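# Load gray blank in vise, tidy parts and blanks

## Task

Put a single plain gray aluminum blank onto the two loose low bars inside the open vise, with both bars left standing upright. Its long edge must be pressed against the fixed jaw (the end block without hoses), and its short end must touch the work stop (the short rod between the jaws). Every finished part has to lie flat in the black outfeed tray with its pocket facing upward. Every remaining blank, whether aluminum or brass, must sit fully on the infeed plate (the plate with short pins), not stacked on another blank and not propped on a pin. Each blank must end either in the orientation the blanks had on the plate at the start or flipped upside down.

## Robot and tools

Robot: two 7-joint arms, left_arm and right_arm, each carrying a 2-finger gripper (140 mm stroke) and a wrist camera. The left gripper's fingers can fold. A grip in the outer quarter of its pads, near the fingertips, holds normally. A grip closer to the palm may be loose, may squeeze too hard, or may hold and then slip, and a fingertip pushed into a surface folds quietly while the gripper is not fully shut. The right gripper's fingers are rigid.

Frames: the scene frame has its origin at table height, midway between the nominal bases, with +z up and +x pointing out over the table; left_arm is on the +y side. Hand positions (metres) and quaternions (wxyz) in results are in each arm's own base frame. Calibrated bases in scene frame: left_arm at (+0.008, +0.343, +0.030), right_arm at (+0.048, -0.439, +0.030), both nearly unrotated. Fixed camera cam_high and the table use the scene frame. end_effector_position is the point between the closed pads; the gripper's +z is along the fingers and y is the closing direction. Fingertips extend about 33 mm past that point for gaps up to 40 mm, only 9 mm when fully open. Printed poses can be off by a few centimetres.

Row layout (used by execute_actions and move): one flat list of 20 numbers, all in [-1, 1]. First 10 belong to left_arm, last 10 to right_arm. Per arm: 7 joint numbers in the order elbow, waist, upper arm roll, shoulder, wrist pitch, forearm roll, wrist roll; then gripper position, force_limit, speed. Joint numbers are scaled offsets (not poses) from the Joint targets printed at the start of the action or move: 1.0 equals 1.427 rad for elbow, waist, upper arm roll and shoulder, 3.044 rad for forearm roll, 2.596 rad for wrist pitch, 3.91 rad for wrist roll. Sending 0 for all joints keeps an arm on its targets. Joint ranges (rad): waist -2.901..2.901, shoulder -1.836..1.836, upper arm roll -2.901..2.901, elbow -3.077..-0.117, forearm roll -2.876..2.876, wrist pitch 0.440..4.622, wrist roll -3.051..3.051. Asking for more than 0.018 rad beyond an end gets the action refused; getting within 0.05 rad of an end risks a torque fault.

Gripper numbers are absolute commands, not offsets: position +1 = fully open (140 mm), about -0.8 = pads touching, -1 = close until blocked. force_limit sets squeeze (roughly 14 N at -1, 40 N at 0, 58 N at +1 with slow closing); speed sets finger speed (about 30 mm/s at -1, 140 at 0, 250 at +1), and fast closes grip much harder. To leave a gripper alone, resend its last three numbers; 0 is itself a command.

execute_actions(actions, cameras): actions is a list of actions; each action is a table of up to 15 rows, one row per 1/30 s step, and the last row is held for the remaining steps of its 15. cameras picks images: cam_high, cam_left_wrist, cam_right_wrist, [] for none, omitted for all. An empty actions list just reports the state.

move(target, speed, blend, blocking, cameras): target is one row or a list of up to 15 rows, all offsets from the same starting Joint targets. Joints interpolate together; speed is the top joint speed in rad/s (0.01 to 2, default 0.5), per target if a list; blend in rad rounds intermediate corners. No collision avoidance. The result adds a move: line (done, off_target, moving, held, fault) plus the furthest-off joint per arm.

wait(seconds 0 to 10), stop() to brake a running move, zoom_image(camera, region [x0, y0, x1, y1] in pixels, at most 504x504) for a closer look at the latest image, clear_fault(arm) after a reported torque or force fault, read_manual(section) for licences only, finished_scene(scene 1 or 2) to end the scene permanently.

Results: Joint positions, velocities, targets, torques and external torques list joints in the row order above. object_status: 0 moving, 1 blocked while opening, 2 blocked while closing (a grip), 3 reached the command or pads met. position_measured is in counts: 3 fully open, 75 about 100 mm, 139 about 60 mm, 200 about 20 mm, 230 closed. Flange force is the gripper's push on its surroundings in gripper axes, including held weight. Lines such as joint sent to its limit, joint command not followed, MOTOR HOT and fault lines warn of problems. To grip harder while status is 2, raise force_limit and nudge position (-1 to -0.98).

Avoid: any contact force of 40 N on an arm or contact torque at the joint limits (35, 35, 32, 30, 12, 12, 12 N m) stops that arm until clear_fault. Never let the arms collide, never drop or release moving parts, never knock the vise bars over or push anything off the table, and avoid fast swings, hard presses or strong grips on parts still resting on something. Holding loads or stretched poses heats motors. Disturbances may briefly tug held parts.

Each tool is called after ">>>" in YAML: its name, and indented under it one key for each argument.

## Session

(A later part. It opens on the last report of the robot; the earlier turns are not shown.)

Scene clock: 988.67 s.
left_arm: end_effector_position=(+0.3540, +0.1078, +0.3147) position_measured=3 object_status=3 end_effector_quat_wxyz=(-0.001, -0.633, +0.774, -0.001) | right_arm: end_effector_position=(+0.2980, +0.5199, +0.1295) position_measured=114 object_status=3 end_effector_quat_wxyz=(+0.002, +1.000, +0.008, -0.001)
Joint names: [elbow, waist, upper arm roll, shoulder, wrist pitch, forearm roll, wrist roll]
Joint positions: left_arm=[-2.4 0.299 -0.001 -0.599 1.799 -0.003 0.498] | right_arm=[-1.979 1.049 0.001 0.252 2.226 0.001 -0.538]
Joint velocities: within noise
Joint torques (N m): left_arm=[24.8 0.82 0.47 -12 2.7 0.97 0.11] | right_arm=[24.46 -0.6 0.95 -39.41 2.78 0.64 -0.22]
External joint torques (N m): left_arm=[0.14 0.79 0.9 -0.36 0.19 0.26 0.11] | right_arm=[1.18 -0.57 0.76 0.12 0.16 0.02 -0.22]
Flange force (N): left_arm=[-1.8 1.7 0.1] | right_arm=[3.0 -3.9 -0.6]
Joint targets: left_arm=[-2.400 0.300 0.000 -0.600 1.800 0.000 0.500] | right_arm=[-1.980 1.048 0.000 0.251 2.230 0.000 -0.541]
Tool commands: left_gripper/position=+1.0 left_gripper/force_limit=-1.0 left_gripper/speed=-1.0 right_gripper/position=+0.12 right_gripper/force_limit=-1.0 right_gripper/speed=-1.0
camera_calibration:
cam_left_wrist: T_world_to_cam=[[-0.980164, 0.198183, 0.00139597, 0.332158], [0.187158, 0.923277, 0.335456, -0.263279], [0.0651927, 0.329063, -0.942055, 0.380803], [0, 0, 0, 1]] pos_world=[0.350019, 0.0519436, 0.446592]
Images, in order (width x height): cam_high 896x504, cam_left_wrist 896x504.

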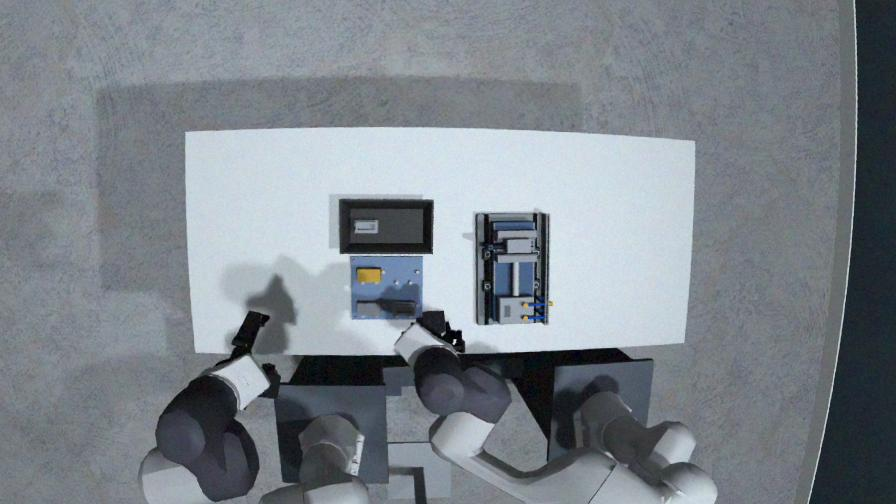

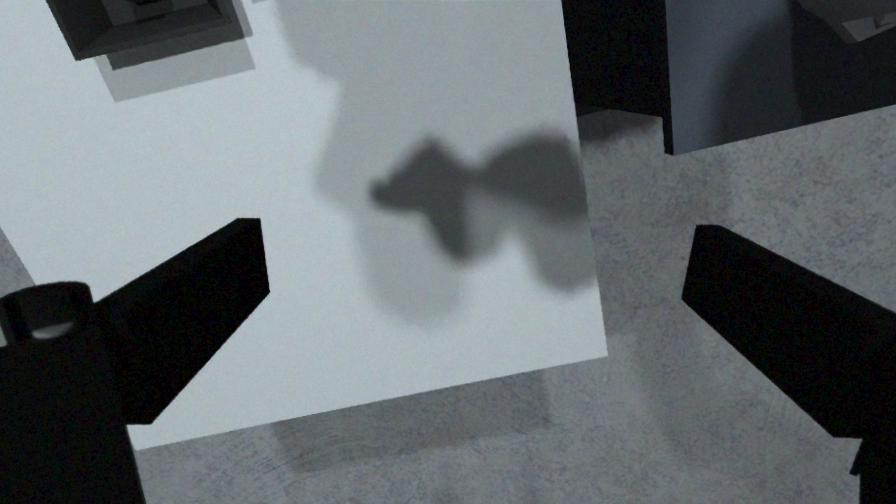

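>>> move:
  target: [0,0,0,0,0,0,0,1,-1,-1,-0.19493,-0.05266,0,-0.09470,0.05510,0,-0.01922,0.12,-1,-1]
  speed: 0.3
  cameras: ["cam_right_wrist"]

>>> zoom_image:
  camera: "cam_right_wrist"
  region: [100, 60, 340, 200]

Scene clock: 1003.13 s.
left_arm: end_effector_position=(+0.3540, +0.1078, +0.3147) position_measured=3 object_status=3 end_effector_quat_wxyz=(-0.001, -0.633, +0.774, -0.001) | right_arm: end_effector_position=(+0.2983, +0.4399, +0.0995) position_measured=114 object_status=3 end_effector_quat_wxyz=(+0.002, +1.000, +0.007, -0.002)
Joint names: [elbow, waist, upper arm roll, shoulder, wrist pitch, forearm roll, wrist roll]
Joint positions: left_arm=[-2.4 0.299 -0.001 -0.599 1.799 -0.003 0.498] | right_arm=[-2.257 0.974 0 0.117 2.369 0.001 -0.611]
Joint velocities: left_arm=[within noise] | right_arm=[-0.001 0.001 0.001 0 0.001 0.002 -0.006]
Joint torques (N m): left_arm=[24.8 0.87 0.42 -11.98 2.69 0.99 0.1] | right_arm=[22.79 -0.74 0.83 -33.72 2.83 0.58 -0.27]
External joint torques (N m): left_arm=[0.16 0.9 0.93 -0.35 0.19 0.27 0.1] | right_arm=[0.88 -0.83 0.64 0.04 0.2 0.04 -0.27]
Flange force (N): left_arm=[-2.0 1.8 0.1] | right_arm=[2.5 -2.0 -0.1]
Joint targets: left_arm=[-2.400 0.300 0.000 -0.600 1.800 0.000 0.500] | right_arm=[-2.258 0.973 0.000 0.115 2.373 0.000 -0.616]
move: done
camera_calibration:
cam_right_wrist: T_world_to_cam=[[0.0318599, -0.999484, -0.00406417, 0.439992], [-0.9364, -0.0312704, 0.349539, 0.262375], [-0.349486, -0.00733061, -0.936913, 0.336188], [0, 0, 0, 1]] pos_world=[0.349163, 0.450434, 0.225056]
Images, in order (width x height): cam_right_wrist 896x504.

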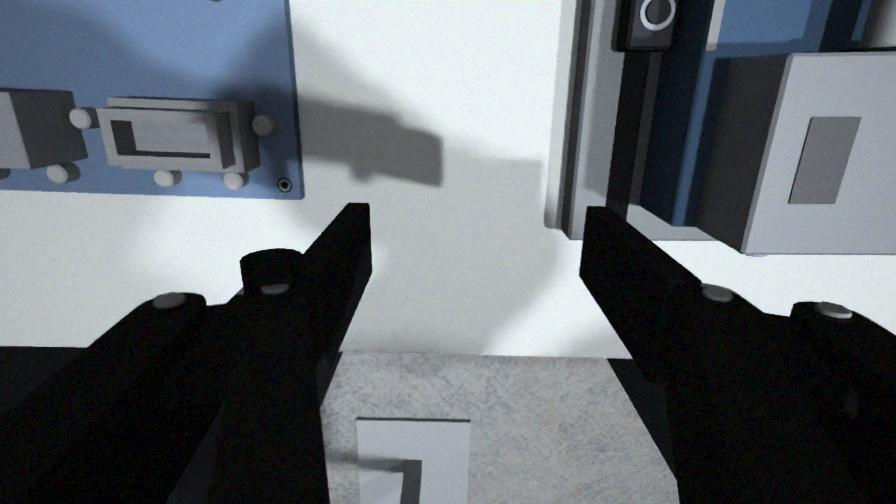

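Scaled by 2.100 from the camera's 896x504 image, which has a finer 1280x720 frame.

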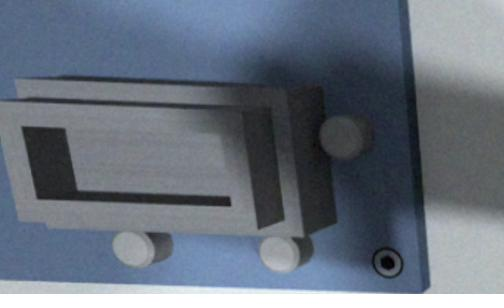

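>>> zoom_image:
  camera: "cam_right_wrist"
  region: [190, 90, 280, 190]

>>> zoom_image:
  camera: "cam_right_wrist"
  region: [90, 85, 190, 195]

Scaled by 5.040 from the camera's 896x504 image, which has a finer 1280x720 frame.

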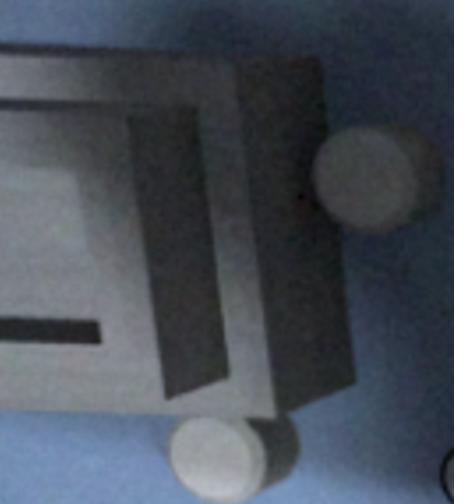

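Scaled by 4.582 from the camera's 896x504 image, which has a finer 1280x720 frame.

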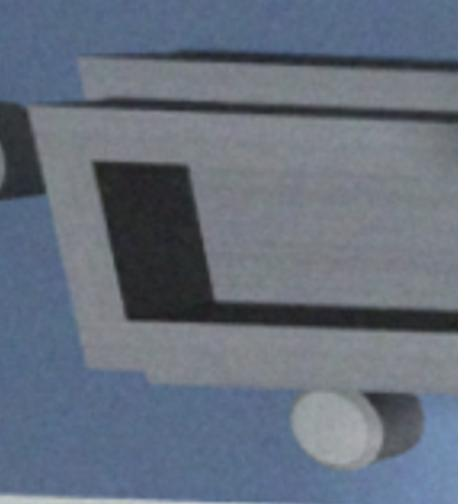

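>>> move:
  target: [0,0,0,0,0,0,0,1,-1,-1,0.72567,-0.06385,0,0.38620,-0.18660,0,-0.02330,0.12,-1,-1]
  speed: 0.5
  cameras: ["cam_right_wrist"]

Scene clock: 1044.20 s.
left_arm: end_effector_position=(+0.3540, +0.1078, +0.3147) position_measured=3 object_status=3 end_effector_quat_wxyz=(-0.001, -0.633, +0.774, -0.001) | right_arm: end_effector_position=(+0.4695, +0.5718, +0.1707) position_measured=114 object_status=3 end_effector_quat_wxyz=(-0.002, +1.000, +0.007, +0.001)
Joint names: [elbow, waist, upper arm roll, shoulder, wrist pitch, forearm roll, wrist roll]
Joint positions: left_arm=[-2.4 0.299 -0.001 -0.599 1.799 -0.003 0.498] | right_arm=[-1.225 0.883 0 0.665 1.894 0.001 -0.703]
Joint velocities: left_arm=[within noise] | right_arm=[0.002 0 0 0.001 -0.005 0 -0.004]
Joint torques (N m): left_arm=[24.8 0.8 0.51 -11.95 2.7 0.97 0.07] | right_arm=[26.99 -0.37 1.37 -51.42 2.36 0.77 -0.19]
External joint torques (N m): left_arm=[0.18 0.84 1.02 -0.35 0.2 0.26 0.07] | right_arm=[1.91 -0.31 0.84 1.38 -0.32 0.01 -0.19]
Flange force (N): left_arm=[-2.0 1.7 0.0] | right_arm=[14.0 -15.8 -3.3]
Joint targets: left_arm=[-2.400 0.300 0.000 -0.600 1.800 0.000 0.500] | right_arm=[-1.223 0.882 0.000 0.666 1.889 0.000 -0.707]
move: done
camera_calibration:
cam_right_wrist: T_world_to_cam=[[0.0319297, -0.999425, -0.011417, 0.567843], [-0.938174, -0.0339083, 0.344498, 0.405108], [-0.344687, -0.000288606, -0.938718, 0.457754], [0, 0, 0, 1]] pos_world=[0.519712, 0.581385, 0.296626]
Images, in order (width x height): cam_right_wrist 896x504.

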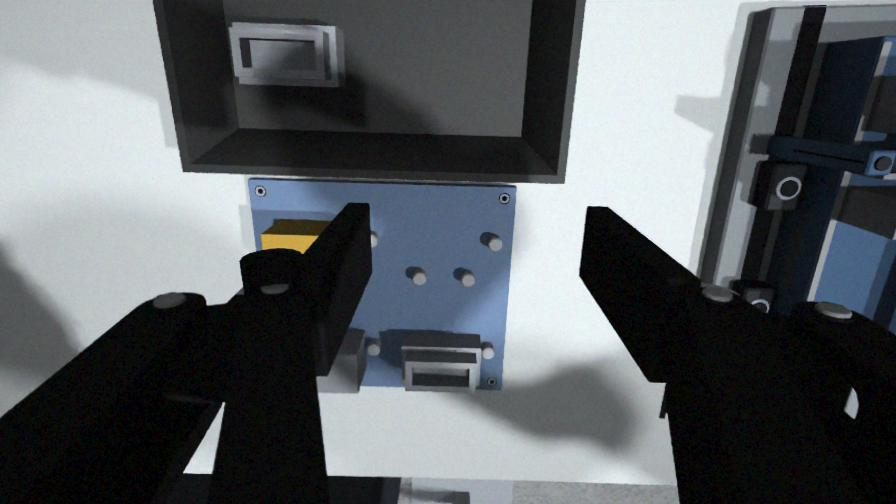

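>>> zoom_image:
  camera: "cam_right_wrist"
  region: [440, 0, 600, 200]

>>> zoom_image:
  camera: "cam_right_wrist"
  region: [150, 0, 440, 190]

Scaled by 2.520 from the camera's 896x504 image, which has a finer 1280x720 frame.

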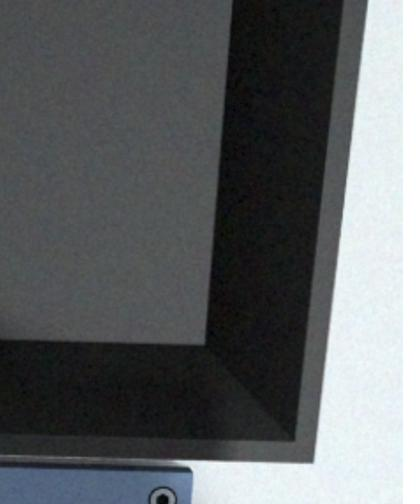

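Scaled by 1.738 from the camera's 896x504 image, which has a finer 1280x720 frame.

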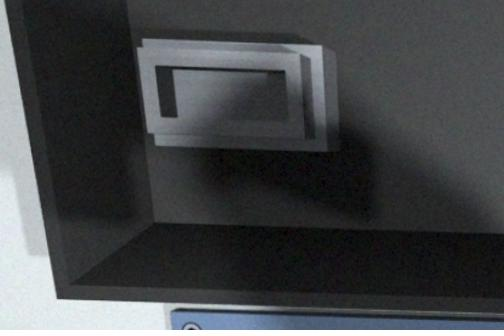

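>>> move:
  target: [0,0,0,0,0,0,0,1,-1,-1,-0.36172,0.13374,0,-0.12381,0.13078,0,0.05265,0.12,-1,-1]
  speed: 0.4
  cameras: ["cam_right_wrist"]

Scene clock: 1096.27 s.
left_arm: end_effector_position=(+0.3540, +0.1078, +0.3147) position_measured=3 object_status=3 end_effector_quat_wxyz=(-0.001, -0.633, +0.774, -0.001) | right_arm: end_effector_position=(+0.3166, +0.5822, +0.0844) position_measured=114 object_status=3 end_effector_quat_wxyz=(+0.002, +1.000, +0.004, -0.001)
Joint names: [elbow, waist, upper arm roll, shoulder, wrist pitch, forearm roll, wrist roll]
Joint positions: left_arm=[-2.4 0.299 -0.001 -0.599 1.799 -0.003 0.498] | right_arm=[-1.737 1.072 0.001 0.491 2.224 0.001 -0.506]
Joint velocities: left_arm=[within noise] | right_arm=[0 -0.001 0 0 0.001 0 0.004]
Joint torques (N m): left_arm=[24.8 0.87 0.49 -11.93 2.69 0.98 0.1] | right_arm=[24.25 -0.33 1.24 -46.5 2.86 0.64 0.04]
External joint torques (N m): left_arm=[0.22 0.9 0.98 -0.39 0.19 0.27 0.1] | right_arm=[1.01 -0.18 0.94 0.03 0.25 0.03 0.04]
Flange force (N): left_arm=[-2.0 1.8 -0.1] | right_arm=[2.0 -3.9 -0.1]
Joint targets: left_arm=[-2.400 0.300 0.000 -0.600 1.800 0.000 0.500] | right_arm=[-1.739 1.072 0.000 0.490 2.228 0.000 -0.501]
move: done
camera_calibration:
cam_right_wrist: T_world_to_cam=[[0.0247186, -0.999686, -0.0040635, 0.583969], [-0.936683, -0.0245806, 0.349315, 0.285444], [-0.349306, -0.00482838, -0.936996, 0.328042], [0, 0, 0, 1]] pos_world=[0.367522, 0.592386, 0.210037]
Images, in order (width x height): cam_right_wrist 896x504.

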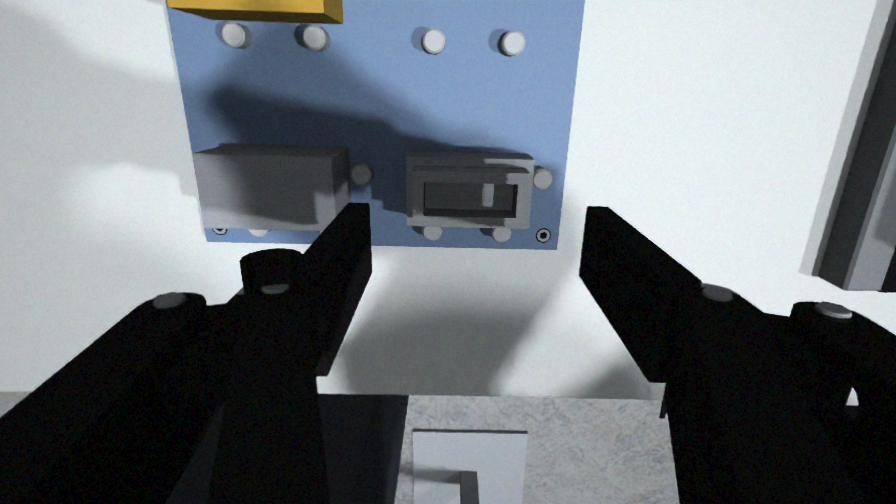

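>>> zoom_image:
  camera: "cam_right_wrist"
  region: [400, 140, 560, 245]

Scaled by 3.150 from the camera's 896x504 image, which has a finer 1280x720 frame.

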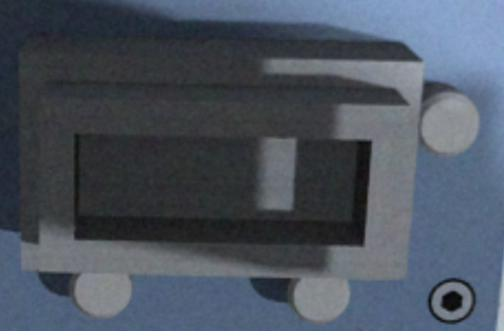

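>>> move:
  target: [0,0,0,0,0,0,0,1,-1,-1,-0.01059,0.0005,0,0.06114,0.03941,0,0.00018,0.12,-1,-1]
  speed: 0.1
  cameras: ["cam_right_wrist"]

Scene clock: 1109.60 s.
left_arm: end_effector_position=(+0.3540, +0.1078, +0.3147) position_measured=3 object_status=3 end_effector_quat_wxyz=(-0.001, -0.633, +0.774, -0.001) | right_arm: end_effector_position=(+0.3170, +0.5829, +0.0296) position_measured=114 object_status=3 end_effector_quat_wxyz=(+0.002, +1.000, +0.002, -0.001)
Joint names: [elbow, waist, upper arm roll, shoulder, wrist pitch, forearm roll, wrist roll]
Joint positions: left_arm=[-2.4 0.299 -0.001 -0.599 1.799 -0.003 0.498] | right_arm=[-1.753 1.072 0.001 0.577 2.326 0.001 -0.504]
Joint velocities: left_arm=[within noise] | right_arm=[0.001 0 0 -0.001 0.004 0.001 -0.001]
Joint torques (N m): left_arm=[24.83 0.85 0.45 -11.95 2.69 0.97 0.08] | right_arm=[23.71 -0.26 1.36 -47.26 2.81 0.6 0.08]
External joint torques (N m): left_arm=[0.18 0.92 1.01 -0.35 0.18 0.26 0.08] | right_arm=[1.3 -0.22 0.9 0.75 0.18 0.03 0.08]
Flange force (N): left_arm=[-2.0 1.8 0.0] | right_arm=[3.7 -6.9 1.4]
Joint targets: left_arm=[-2.400 0.300 0.000 -0.600 1.800 0.000 0.500] | right_arm=[-1.754 1.073 0.000 0.577 2.331 0.000 -0.501]
move: done
camera_calibration:
cam_right_wrist: T_world_to_cam=[[0.0222089, -0.999744, -0.00428384, 0.585266], [-0.936792, -0.0223066, 0.349174, 0.303688], [-0.349181, -0.0037417, -0.937048, 0.276144], [0, 0, 0, 1]] pos_world=[0.367919, 0.592923, 0.155227]
Images, in order (width x height): cam_right_wrist 896x504.

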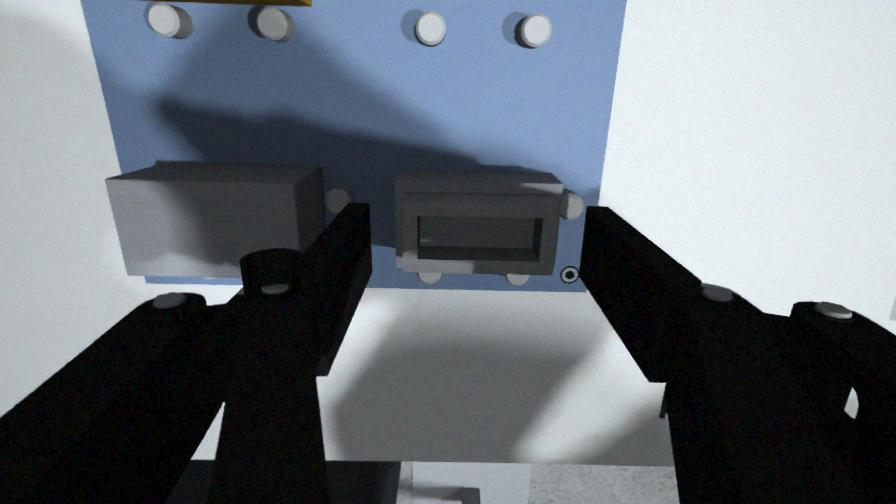

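>>> move:
  target: [0,0,0,0,0,0,0,1,-1,-1,0,0,0,0,0,0,0,-1,-0.1,-1]
  speed: 0.1
  cameras: ["cam_right_wrist"]

Scene clock: 1115.37 s.
left_arm: end_effector_position=(+0.3540, +0.1078, +0.3147) position_measured=3 object_status=3 end_effector_quat_wxyz=(-0.001, -0.633, +0.774, -0.001) | right_arm: end_effector_position=(+0.3172, +0.5832, +0.0298) position_measured=152 object_status=0 end_effector_quat_wxyz=(+0.001, +1.000, +0.002, -0.001)
Joint names: [elbow, waist, upper arm roll, shoulder, wrist pitch, forearm roll, wrist roll]
Joint positions: left_arm=[-2.4 0.299 -0.001 -0.599 1.799 -0.003 0.498] | right_arm=[-1.753 1.072 0.001 0.576 2.327 0.001 -0.504]
Joint velocities: within noise
Joint torques (N m): left_arm=[24.77 0.83 0.46 -11.96 2.7 0.98 0.13] | right_arm=[23.41 -0.2 1.38 -46.74 2.79 0.61 0.1]
External joint torques (N m): left_arm=[0.11 0.84 0.94 -0.28 0.19 0.26 0.13] | right_arm=[1.11 -0.16 0.92 1.08 0.17 0.04 0.1]
Flange force (N): left_arm=[-2.0 1.6 0.2] | right_arm=[3.6 -6.9 1.9]
Joint targets: left_arm=[-2.400 0.300 0.000 -0.600 1.800 0.000 0.500] | right_arm=[-1.754 1.073 0.000 0.577 2.331 0.000 -0.501]
move: done
camera_calibration:
cam_right_wrist: T_world_to_cam=[[0.0220384, -0.999743, -0.00540571, 0.585707], [-0.937013, -0.0225403, 0.348566, 0.304049], [-0.348598, -0.00261661, -0.937269, 0.275528], [0, 0, 0, 1]] pos_world=[0.368039, 0.593131, 0.155429]
Images, in order (width x height): cam_right_wrist 896x504.

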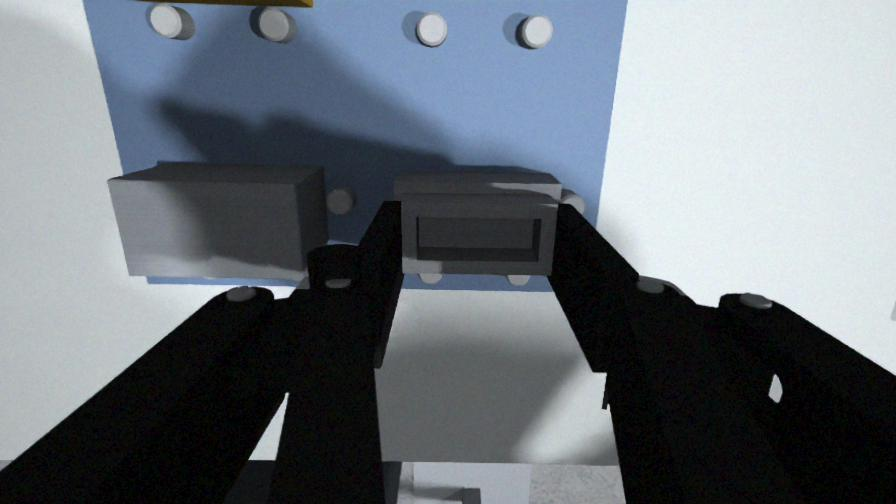

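>>> wait:
  seconds: 0.7
  cameras: []

Scene clock: 1117.57 s.
left_arm: end_effector_position=(+0.3540, +0.1078, +0.3147) position_measured=3 object_status=3 end_effector_quat_wxyz=(-0.001, -0.633, +0.774, -0.001) | right_arm: end_effector_position=(+0.3172, +0.5832, +0.0298) position_measured=152 object_status=2 end_effector_quat_wxyz=(+0.001, +1.000, +0.002, -0.001)
Joint names: [elbow, waist, upper arm roll, shoulder, wrist pitch, forearm roll, wrist roll]
Joint positions: left_arm=[-2.4 0.299 -0.001 -0.599 1.799 -0.003 0.498] | right_arm=[-1.753 1.072 0.001 0.576 2.327 0.001 -0.504]
Joint velocities: within noise
Joint torques (N m): left_arm=[24.8 0.83 0.46 -11.98 2.7 0.97 0.12] | right_arm=[23.53 -0.19 1.35 -46.66 2.76 0.57 0.06]
External joint torques (N m): left_arm=[0.22 0.8 0.89 -0.41 0.2 0.25 0.12] | right_arm=[1.27 -0.32 0.76 1.08 0.15 0.01 0.06]
Flange force (N): left_arm=[-1.8 1.7 -0.1] | right_arm=[4.3 -7.5 1.9]
Joint targets: left_arm=[-2.400 0.300 0.000 -0.600 1.800 0.000 0.500] | right_arm=[-1.754 1.073 0.000 0.577 2.331 0.000 -0.501]
Tool commands: left_gripper/position=+1.0 left_gripper/force_limit=-1.0 left_gripper/speed=-1.0 right_gripper/position=-1.0 right_gripper/force_limit=-0.1 right_gripper/speed=-1.0
wait: 0.70 s; at rest from the start
No camera images: "cameras" was empty.

>>> move:
  target: [0,0,0,0,0,0,0,1,-1,-1,0.02273,0,0,-0.07793,-0.05531,0,0,-1,-0.1,-1]
  speed: 0.1
  cameras: ["cam_right_wrist"]

Scene clock: 1125.67 s.
left_arm: end_effector_position=(+0.3540, +0.1078, +0.3147) position_measured=3 object_status=3 end_effector_quat_wxyz=(-0.001, -0.633, +0.774, -0.001) | right_arm: end_effector_position=(+0.3174, +0.5838, +0.1033) position_measured=152 object_status=2 end_effector_quat_wxyz=(+0.000, +1.000, +0.002, +0.000)
Joint names: [elbow, waist, upper arm roll, shoulder, wrist pitch, forearm roll, wrist roll]
Joint positions: left_arm=[-2.4 0.299 -0.001 -0.599 1.799 -0.003 0.498] | right_arm=[-1.724 1.072 0.001 0.468 2.191 0.001 -0.504]
Joint velocities: left_arm=[within noise] | right_arm=[0.001 0 0 -0.002 -0.005 0.001 0]
Joint torques (N m): left_arm=[24.82 0.84 0.48 -11.96 2.69 0.95 0.09] | right_arm=[25.67 -0.2 1.22 -46.51 2.39 0.66 0.07]
External joint torques (N m): left_arm=[0.18 0.89 1.01 -0.34 0.18 0.24 0.09] | right_arm=[2.03 0 0.97 -0.18 -0.24 0.03 0.07]
Flange force (N): left_arm=[-2.1 1.7 0.0] | right_arm=[4.2 -8.5 -2.2]
Joint targets: left_arm=[-2.400 0.300 0.000 -0.600 1.800 0.000 0.500] | right_arm=[-1.722 1.073 0.000 0.466 2.187 0.000 -0.501]
move: done
camera_calibration:
cam_right_wrist: T_world_to_cam=[[0.0221369, -0.999723, -0.0079498, 0.586862], [-0.937493, -0.0235199, 0.347209, 0.279563], [-0.3473, -0.000233255, -0.937754, 0.342779], [0, 0, 0, 1]] pos_world=[0.368144, 0.593355, 0.229041]
Images, in order (width x height): cam_right_wrist 896x504.

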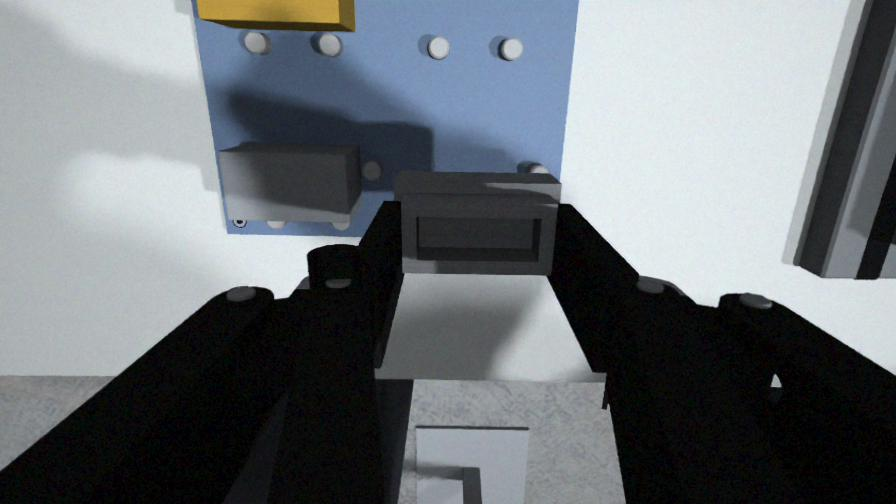

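>>> move:
  target: [0,0,0,0,0,0,0,1,-1,-1,0.50422,-0.15350,0,0.29854,-0.11306,0,-0.05653,-1,-0.1,-1]
  speed: 0.35
  cameras: ["cam_right_wrist"]

Scene clock: 1135.97 s.
left_arm: end_effector_position=(+0.3540, +0.1078, +0.3147) position_measured=3 object_status=3 end_effector_quat_wxyz=(-0.001, -0.633, +0.774, -0.001) | right_arm: end_effector_position=(+0.5099, +0.5849, +0.1037) position_measured=152 object_status=2 end_effector_quat_wxyz=(+0.000, +1.000, +0.000, +0.000)
Joint names: [elbow, waist, upper arm roll, shoulder, wrist pitch, forearm roll, wrist roll]
Joint positions: left_arm=[-2.4 0.299 -0.001 -0.599 1.799 -0.003 0.498] | right_arm=[-1.005 0.854 0 0.892 1.897 0.001 -0.717]
Joint velocities: left_arm=[within noise] | right_arm=[0.002 -0.001 0 0 -0.002 0 -0.007]
Joint torques (N m): left_arm=[24.82 0.84 0.49 -11.95 2.71 0.96 0.09] | right_arm=[27.46 -0.42 1.42 -56.75 2.4 0.75 -0.24]
External joint torques (N m): left_arm=[0.16 0.81 0.92 -0.25 0.2 0.24 0.09] | right_arm=[2.46 -0.35 0.76 0.32 -0.25 0 -0.24]
Flange force (N): left_arm=[-2.0 1.4 0.1] | right_arm=[0.0 0.0 0.0]
Joint targets: left_arm=[-2.400 0.300 0.000 -0.600 1.800 0.000 0.500] | right_arm=[-1.002 0.854 0.000 0.892 1.894 0.000 -0.722]
move: done
camera_calibration:
cam_right_wrist: T_world_to_cam=[[0.0167761, -0.999829, -0.00775957, 0.586541], [-0.937749, -0.0184261, 0.346824, 0.457026], [-0.346908, 0.0014582, -0.937898, 0.408818], [0, 0, 0, 1]] pos_world=[0.560558, 0.594266, 0.229473]
Images, in order (width x height): cam_right_wrist 896x504.

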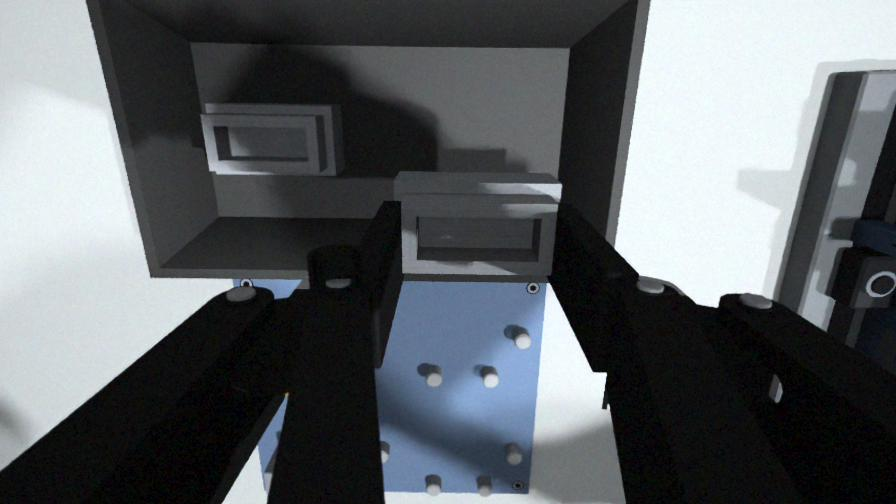

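>>> move:
  target: [0,0,0,0,0,0,0,1,-1,-1,-0.03979,0,0,0.04889,0.04875,0,0,-1,-0.1,-1]
  speed: 0.1
  cameras: ["cam_right_wrist"]

Scene clock: 1147.53 s.
left_arm: end_effector_position=(+0.3540, +0.1078, +0.3147) position_measured=3 object_status=3 end_effector_quat_wxyz=(-0.001, -0.633, +0.774, -0.001) | right_arm: end_effector_position=(+0.5086, +0.5836, +0.0344) position_measured=152 object_status=2 end_effector_quat_wxyz=(+0.002, +1.000, +0.001, -0.002)
Joint names: [elbow, waist, upper arm roll, shoulder, wrist pitch, forearm roll, wrist roll]
Joint positions: left_arm=[-2.4 0.299 -0.001 -0.599 1.799 -0.003 0.498] | right_arm=[-1.059 0.854 0 0.962 2.014 0.001 -0.719]
Joint velocities: left_arm=[within noise] | right_arm=[0 -0.002 0.001 0.001 0.004 -0.001 0.001]
Joint torques (N m): left_arm=[24.83 0.82 0.46 -11.96 2.69 0.96 0.07] | right_arm=[26.5 -0.35 1.5 -57.51 2.93 0.73 -0.2]
External joint torques (N m): left_arm=[0.27 0.81 0.9 -0.4 0.19 0.25 0.07] | right_arm=[1.8 -0.3 0.79 0.29 0.29 0.02 -0.2]
Flange force (N): left_arm=[-1.8 1.6 -0.2] | right_arm=[0.0 0.0 0.0]
Joint targets: left_arm=[-2.400 0.300 0.000 -0.600 1.800 0.000 0.500] | right_arm=[-1.059 0.854 0.000 0.961 2.020 0.000 -0.722]
move: done
camera_calibration:
cam_right_wrist: T_world_to_cam=[[0.018633, -0.999821, -0.00314485, 0.583537], [-0.936301, -0.0185523, 0.350708, 0.479118], [-0.350704, -0.00359021, -0.936479, 0.348194], [0, 0, 0, 1]] pos_world=[0.559839, 0.593572, 0.159881]
Images, in order (width x height): cam_right_wrist 896x504.

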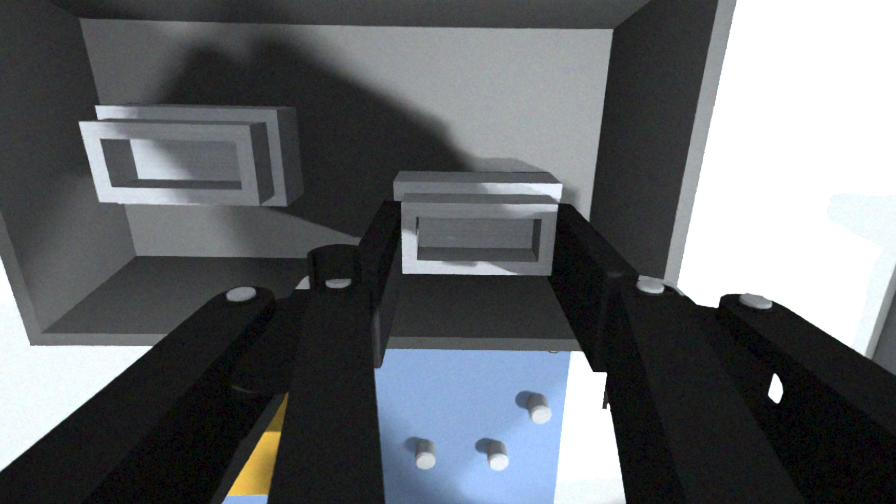

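>>> move:
  target: [0,0,0,0,0,0,0,1,-1,-1,-0.00076,0,0,0.00467,0.00299,0,0,-1,-0.1,-1]
  speed: 0.05
  cameras: []

>>> move:
  target: [0,0,0,0,0,0,0,1,-1,-1,-0.00030,0,0,0.00187,0.00119,0,0,-1,-0.1,-1]
  speed: 0.05
  cameras: []

Scene clock: 1154.97 s.
left_arm: end_effector_position=(+0.3540, +0.1078, +0.3147) position_measured=3 object_status=3 end_effector_quat_wxyz=(-0.001, -0.633, +0.774, -0.001) | right_arm: end_effector_position=(+0.5095, +0.5844, +0.0336) position_measured=152 object_status=2 end_effector_quat_wxyz=(+0.001, +1.000, +0.001, -0.001)
Joint names: [elbow, waist, upper arm roll, shoulder, wrist pitch, forearm roll, wrist roll]
Joint positions: left_arm=[-2.4 0.299 -0.001 -0.599 1.799 -0.003 0.498] | right_arm=[-1.059 0.854 0 0.963 2.02 0.001 -0.719]
Joint velocities: within noise
Joint torques (N m): left_arm=[24.82 0.86 0.43 -12.01 2.69 0.98 0.15] | right_arm=[25.29 -0.19 1.68 -54.45 3.37 0.78 -0.23]
External joint torques (N m): left_arm=[0.26 0.91 0.95 -0.48 0.19 0.26 0.14] | right_arm=[0.62 0 1.04 3.33 0.72 0.06 -0.23]
Flange force (N): left_arm=[-2.0 2.0 -0.2] | right_arm=[0.0 0.0 0.0]
Joint targets: left_arm=[-2.400 0.300 0.000 -0.600 1.800 0.000 0.500] | right_arm=[-1.060 0.854 0.000 0.968 2.028 0.000 -0.722]
move: done
No camera images: "cameras" was empty.

Scene clock: 1155.67 s.
left_arm: end_effector_position=(+0.3540, +0.1078, +0.3147) position_measured=3 object_status=3 end_effector_quat_wxyz=(-0.001, -0.633, +0.774, -0.001) | right_arm: end_effector_position=(+0.5100, +0.5850, +0.0336) position_measured=152 object_status=2 end_effector_quat_wxyz=(+0.000, +1.000, +0.001, +0.000)
Joint names: [elbow, waist, upper arm roll, shoulder, wrist pitch, forearm roll, wrist roll]
Joint positions: left_arm=[-2.4 0.299 -0.001 -0.599 1.799 -0.003 0.498] | right_arm=[-1.059 0.854 0 0.964 2.023 0.001 -0.719]
Joint velocities: within noise
Joint torques (N m): left_arm=[24.75 0.8 0.43 -11.96 2.69 0.97 0.09] | right_arm=[24.56 -0.13 1.75 -53.05 3.33 0.86 -0.23]
External joint torques (N m): left_arm=[0.16 0.78 0.86 -0.44 0.19 0.25 0.09] | right_arm=[0.06 0.06 1.12 4.41 0.71 0.15 -0.23]
Flange force (N): left_arm=[-1.6 1.9 0.1] | right_arm=[0.0 0.0 0.0]
Joint targets: left_arm=[-2.400 0.300 0.000 -0.600 1.800 0.000 0.500] | right_arm=[-1.061 0.854 0.000 0.971 2.031 0.000 -0.722]
move: done
No camera images: "cameras" was empty.

>>> wait:
  seconds: 0
  cameras: ["cam_right_wrist"]

>>> zoom_image:
  camera: "cam_right_wrist"
  region: [360, 140, 640, 300]

Scene clock: 1162.37 s.
left_arm: end_effector_position=(+0.3540, +0.1078, +0.3147) position_measured=3 object_status=3 end_effector_quat_wxyz=(-0.001, -0.633, +0.774, -0.001) | right_arm: end_effector_position=(+0.5100, +0.5850, +0.0336) position_measured=152 object_status=2 end_effector_quat_wxyz=(+0.000, +1.000, +0.001, +0.000)
Joint names: [elbow, waist, upper arm roll, shoulder, wrist pitch, forearm roll, wrist roll]
Joint positions: left_arm=[-2.4 0.299 -0.001 -0.599 1.799 -0.003 0.498] | right_arm=[-1.059 0.854 0 0.964 2.023 0.001 -0.719]
Joint velocities: within noise
Joint torques (N m): left_arm=[24.8 0.8 0.41 -11.95 2.68 0.96 0.06] | right_arm=[24.63 -0.08 1.78 -53.09 3.39 0.89 -0.33]
External joint torques (N m): left_arm=[0.16 0.81 0.88 -0.33 0.18 0.25 0.06] | right_arm=[-0.02 -0.11 1.02 4.66 0.74 0.17 -0.33]
Flange force (N): left_arm=[-1.8 1.6 0.0] | right_arm=[0.0 0.0 0.0]
Joint targets: left_arm=[-2.400 0.300 0.000 -0.600 1.800 0.000 0.500] | right_arm=[-1.061 0.854 0.000 0.971 2.031 0.000 -0.722]
Tool commands: left_gripper/position=+1.0 left_gripper/force_limit=-1.0 left_gripper/speed=-1.0 right_gripper/position=-1.0 right_gripper/force_limit=-0.1 right_gripper/speed=-1.0
camera_calibration:
cam_right_wrist: T_world_to_cam=[[0.0186712, -0.999796, -0.00775675, 0.585106], [-0.93774, -0.0202025, 0.346751, 0.482501], [-0.346836, 0.000799579, -0.937925, 0.343441], [0, 0, 0, 1]] pos_world=[0.560653, 0.594459, 0.159353]
Images, in order (width x height): cam_right_wrist 896x504.

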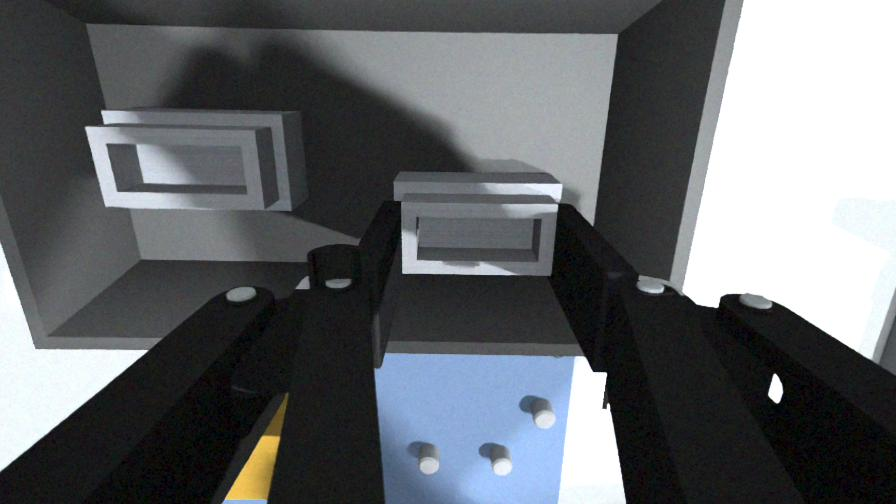

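Scaled by 1.800 from the camera's 896x504 image, which has a finer 1280x720 frame.

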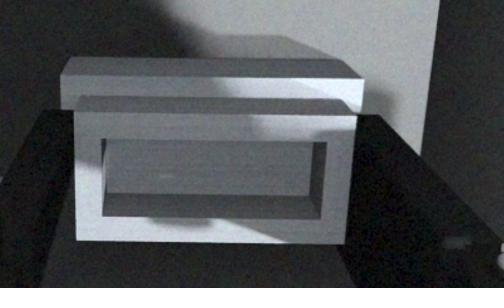

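>>> move:
  target:
    - [0,0,0,0,0,0,0,1,-1,-1,0.00061,0,0,-0.00374,-0.00239,0,0,-1,-0.1,-1]
    - [0,0,0,0,0,0,0,1,-1,-1,0.00061,0,0,-0.00374,-0.00239,0,0,0.12,-1,-1]
  speed: 0.05
  cameras: ["cam_right_wrist"]

Scene clock: 1178.60 s.
left_arm: end_effector_position=(+0.3540, +0.1078, +0.3147) position_measured=3 object_status=3 end_effector_quat_wxyz=(-0.001, -0.633, +0.774, -0.001) | right_arm: end_effector_position=(+0.5099, +0.5849, +0.0333) position_measured=114 object_status=0 end_effector_quat_wxyz=(+0.000, +1.000, +0.001, +0.000)
Joint names: [elbow, waist, upper arm roll, shoulder, wrist pitch, forearm roll, wrist roll]
Joint positions: left_arm=[-2.4 0.299 -0.001 -0.599 1.799 -0.003 0.498] | right_arm=[-1.059 0.854 0 0.964 2.023 0.001 -0.719]
Joint velocities: within noise
Joint torques (N m): left_arm=[24.81 0.79 0.44 -12 2.68 0.97 0.11] | right_arm=[25.99 -0.32 1.58 -56.48 2.63 0.72 -0.24]
External joint torques (N m): left_arm=[0.13 0.75 0.87 -0.3 0.17 0.24 0.11] | right_arm=[1.3 -0.33 0.84 1.34 -0.03 0.01 -0.24]
Flange force (N): left_arm=[-1.8 1.6 0.1] | right_arm=[0.0 0.0 0.0]
Joint targets: left_arm=[-2.400 0.300 0.000 -0.600 1.800 0.000 0.500] | right_arm=[-1.060 0.854 0.000 0.965 2.025 0.000 -0.722]
move: done
camera_calibration:
cam_right_wrist: T_world_to_cam=[[0.0186709, -0.999798, -0.00749197, 0.585017], [-0.937658, -0.0201105, 0.346976, 0.482426], [-0.347056, 0.000546561, -0.937844, 0.343414], [0, 0, 0, 1]] pos_world=[0.560612, 0.594412, 0.159062]
Images, in order (width x height): cam_right_wrist 896x504.

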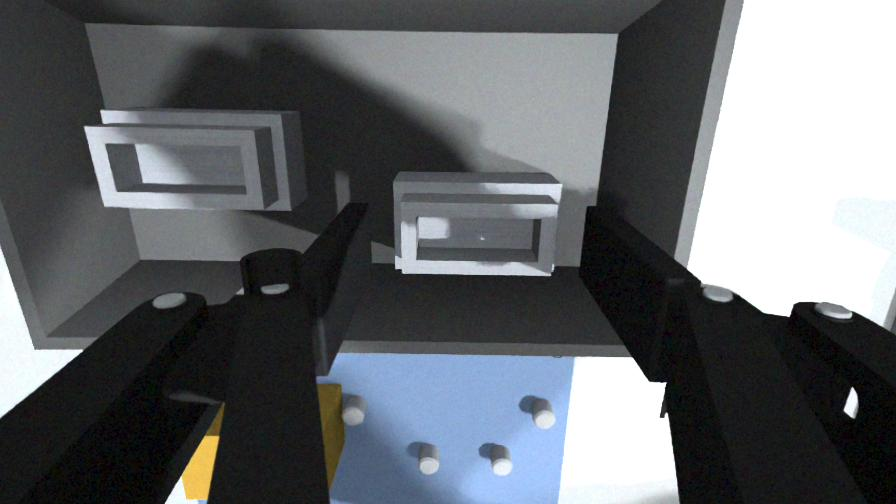

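>>> move:
  target: [0,0,0,0,0,0,0,1,-1,-1,0.04093,0,0,-0.05109,-0.05058,0,0,0.12,-1,-1]
  speed: 0.12
  cameras: ["cam_right_wrist"]

Scene clock: 1187.83 s.
left_arm: end_effector_position=(+0.3540, +0.1078, +0.3147) position_measured=3 object_status=3 end_effector_quat_wxyz=(-0.001, -0.633, +0.774, -0.001) | right_arm: end_effector_position=(+0.5108, +0.5861, +0.1053) position_measured=114 object_status=3 end_effector_quat_wxyz=(-0.002, +1.000, +0.001, +0.001)
Joint names: [elbow, waist, upper arm roll, shoulder, wrist pitch, forearm roll, wrist roll]
Joint positions: left_arm=[-2.4 0.299 -0.001 -0.599 1.799 -0.003 0.498] | right_arm=[-1.002 0.854 0 0.892 1.899 0.001 -0.719]
Joint velocities: left_arm=[within noise] | right_arm=[0 -0.001 -0.001 0 -0.004 -0.001 0]
Joint torques (N m): left_arm=[24.81 0.8 0.43 -11.94 2.68 0.98 0.08] | right_arm=[26.43 -0.32 1.46 -56.24 2.25 0.77 -0.22]
External joint torques (N m): left_arm=[0.2 0.79 0.88 -0.32 0.18 0.26 0.08] | right_arm=[1.52 -0.5 0.67 0.61 -0.4 0 -0.22]
Flange force (N): left_arm=[-1.9 1.5 -0.1] | right_arm=[0.0 0.0 0.0]
Joint targets: left_arm=[-2.400 0.300 0.000 -0.600 1.800 0.000 0.500] | right_arm=[-1.001 0.854 0.000 0.893 1.894 0.000 -0.722]
move: done
camera_calibration:
cam_right_wrist: T_world_to_cam=[[0.0187667, -0.999764, -0.0109397, 0.586933], [-0.938689, -0.0213855, 0.3441, 0.459924], [-0.344253, 0.00381137, -0.938869, 0.40798], [0, 0, 0, 1]] pos_world=[0.561159, 0.595075, 0.231201]
Images, in order (width x height): cam_right_wrist 896x504.

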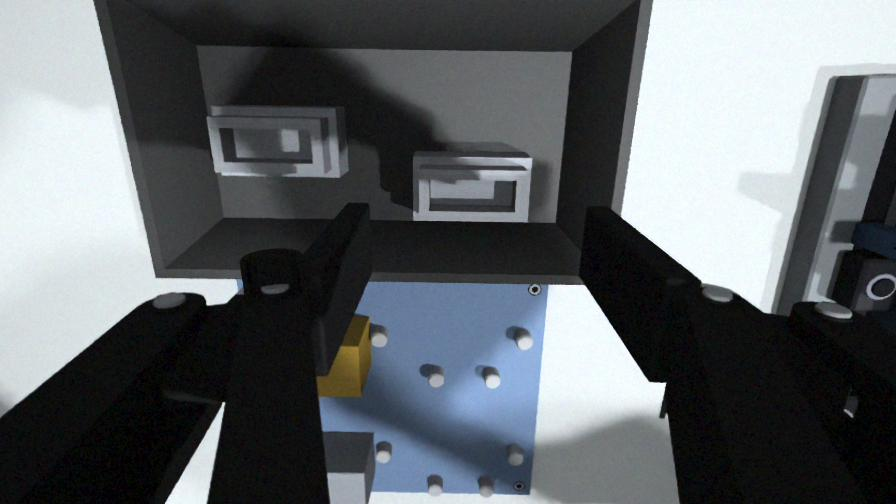

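>>> zoom_image:
  camera: "cam_right_wrist"
  region: [180, 20, 620, 300]

Scaled by 1.145 from the camera's 896x504 image, which has a finer 1280x720 frame.

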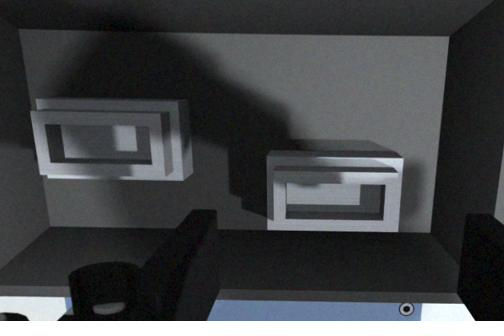

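>>> zoom_image:
  camera: "cam_right_wrist"
  region: [390, 120, 570, 240]

>>> zoom_image:
  camera: "cam_right_wrist"
  region: [190, 80, 370, 200]

Scaled by 2.800 from the camera's 896x504 image, which has a finer 1280x720 frame.

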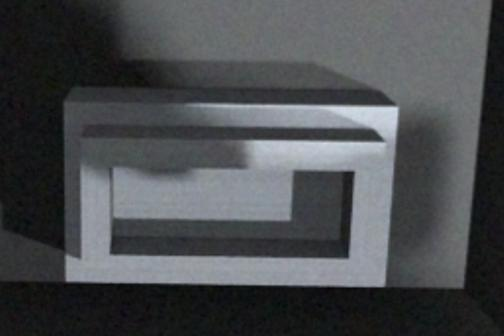

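Scaled by 2.800 from the camera's 896x504 image, which has a finer 1280x720 frame.

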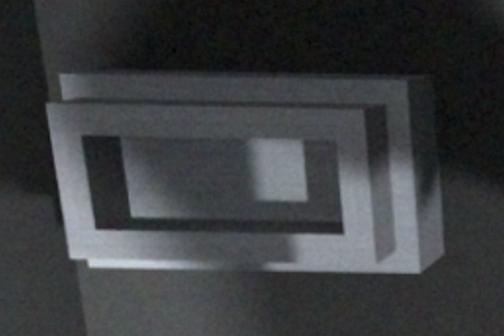

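>>> move:
  target: [0,0,0,0,0,0,0,1,-1,-1,-0.32056,0.17069,0,-0.26000,0.03329,0,0.06363,1,-1,-1]
  speed: 0.5
  cameras: ["cam_right_wrist", "cam_high"]

Scene clock: 1226.53 s.
left_arm: end_effector_position=(+0.3540, +0.1078, +0.3147) position_measured=3 object_status=3 end_effector_quat_wxyz=(-0.001, -0.633, +0.774, -0.001) | right_arm: end_effector_position=(+0.3177, +0.6251, +0.1702) position_measured=3 object_status=0 end_effector_quat_wxyz=(+0.001, +1.000, +0.003, -0.001)
Joint names: [elbow, waist, upper arm roll, shoulder, wrist pitch, forearm roll, wrist roll]
Joint positions: left_arm=[-2.4 0.299 -0.001 -0.599 1.799 -0.003 0.498] | right_arm=[-1.457 1.099 0.001 0.522 1.976 0.001 -0.477]
Joint velocities: within noise
Joint torques (N m): left_arm=[24.82 0.85 0.48 -11.93 2.7 0.97 0.07] | right_arm=[25.9 -0.44 0.83 -48.26 2.82 0.75 0.11]
External joint torques (N m): left_arm=[0.15 0.85 0.95 -0.27 0.19 0.26 0.07] | right_arm=[1.11 -0.41 0.38 0.69 0.19 0.03 0.11]
Flange force (N): left_arm=[-2.0 1.5 0.1] | right_arm=[4.0 -7.4 -0.8]
Joint targets: left_arm=[-2.400 0.300 0.000 -0.600 1.800 0.000 0.500] | right_arm=[-1.459 1.098 0.000 0.522 1.980 0.000 -0.473]
move: done
camera_calibration:
cam_right_wrist: T_world_to_cam=[[0.0228029, -0.999727, -0.00514985, 0.627968], [-0.936755, -0.0231655, 0.349219, 0.256773], [-0.349242, -0.00313905, -0.937027, 0.407932], [0, 0, 0, 1]] pos_world=[0.368681, 0.635025, 0.295808]
Images, in order (width x height): cam_high 896x504, cam_right_wrist 896x504.

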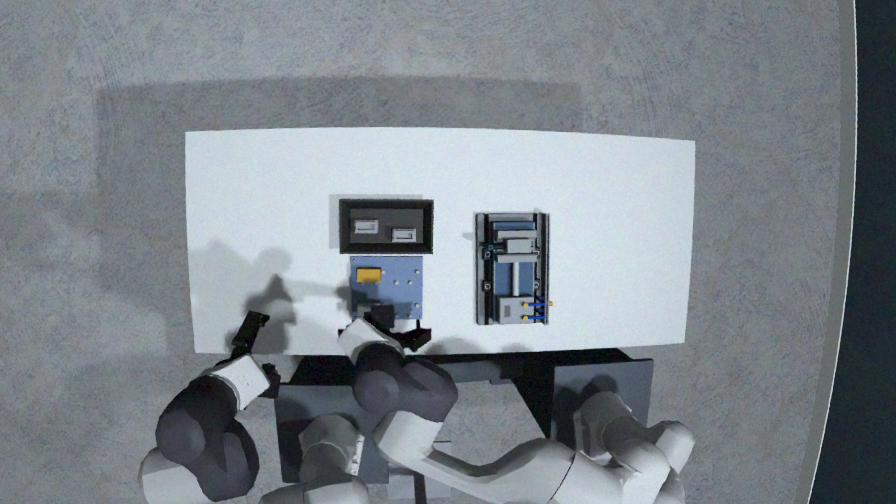

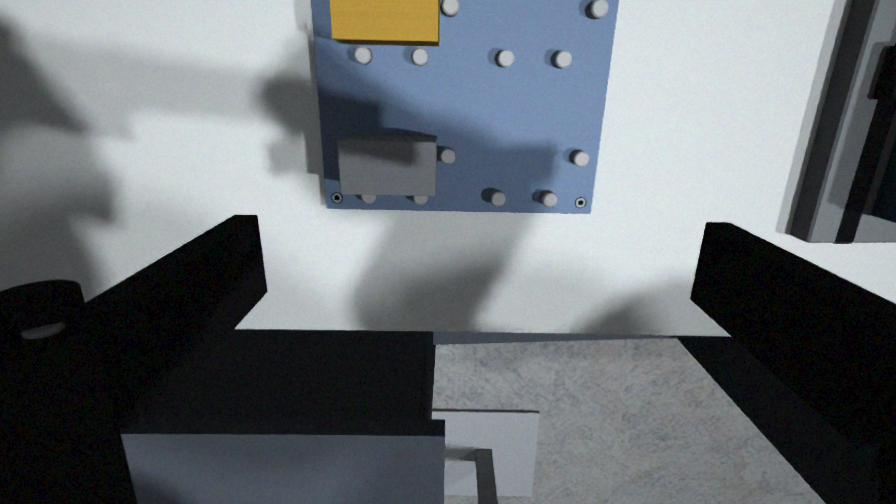

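>>> zoom_image:
  camera: "cam_right_wrist"
  region: [300, 100, 480, 220]

>>> zoom_image:
  camera: "cam_right_wrist"
  region: [300, 0, 480, 100]

Scaled by 2.800 from the camera's 896x504 image, which has a finer 1280x720 frame.

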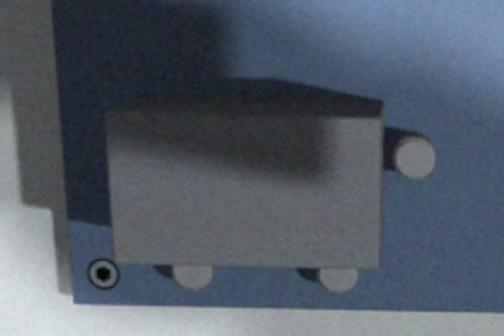

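Scaled by 2.800 from the camera's 896x504 image, which has a finer 1280x720 frame.

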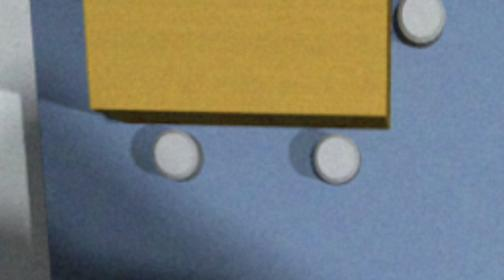

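>>> zoom_image:
  camera: "cam_high"
  region: [460, 195, 570, 335]

>>> zoom_image:
  camera: "cam_high"
  region: [320, 190, 450, 330]

Scaled by 3.600 from the camera's 896x504 image, which has a finer 1280x720 frame.

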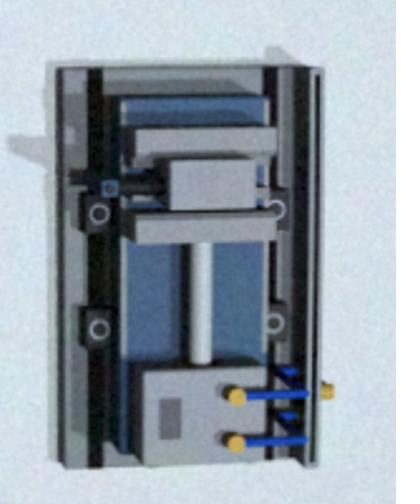

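Scaled by 3.600 from the camera's 896x504 image, which has a finer 1280x720 frame.

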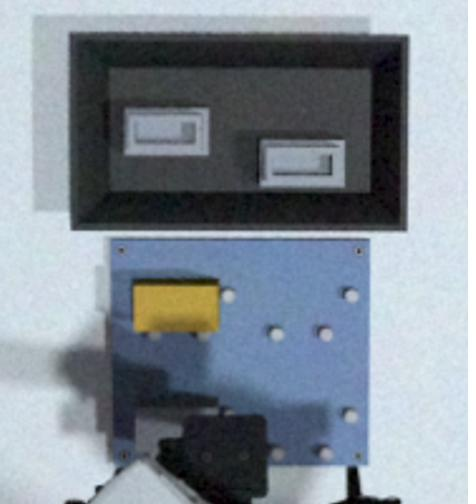

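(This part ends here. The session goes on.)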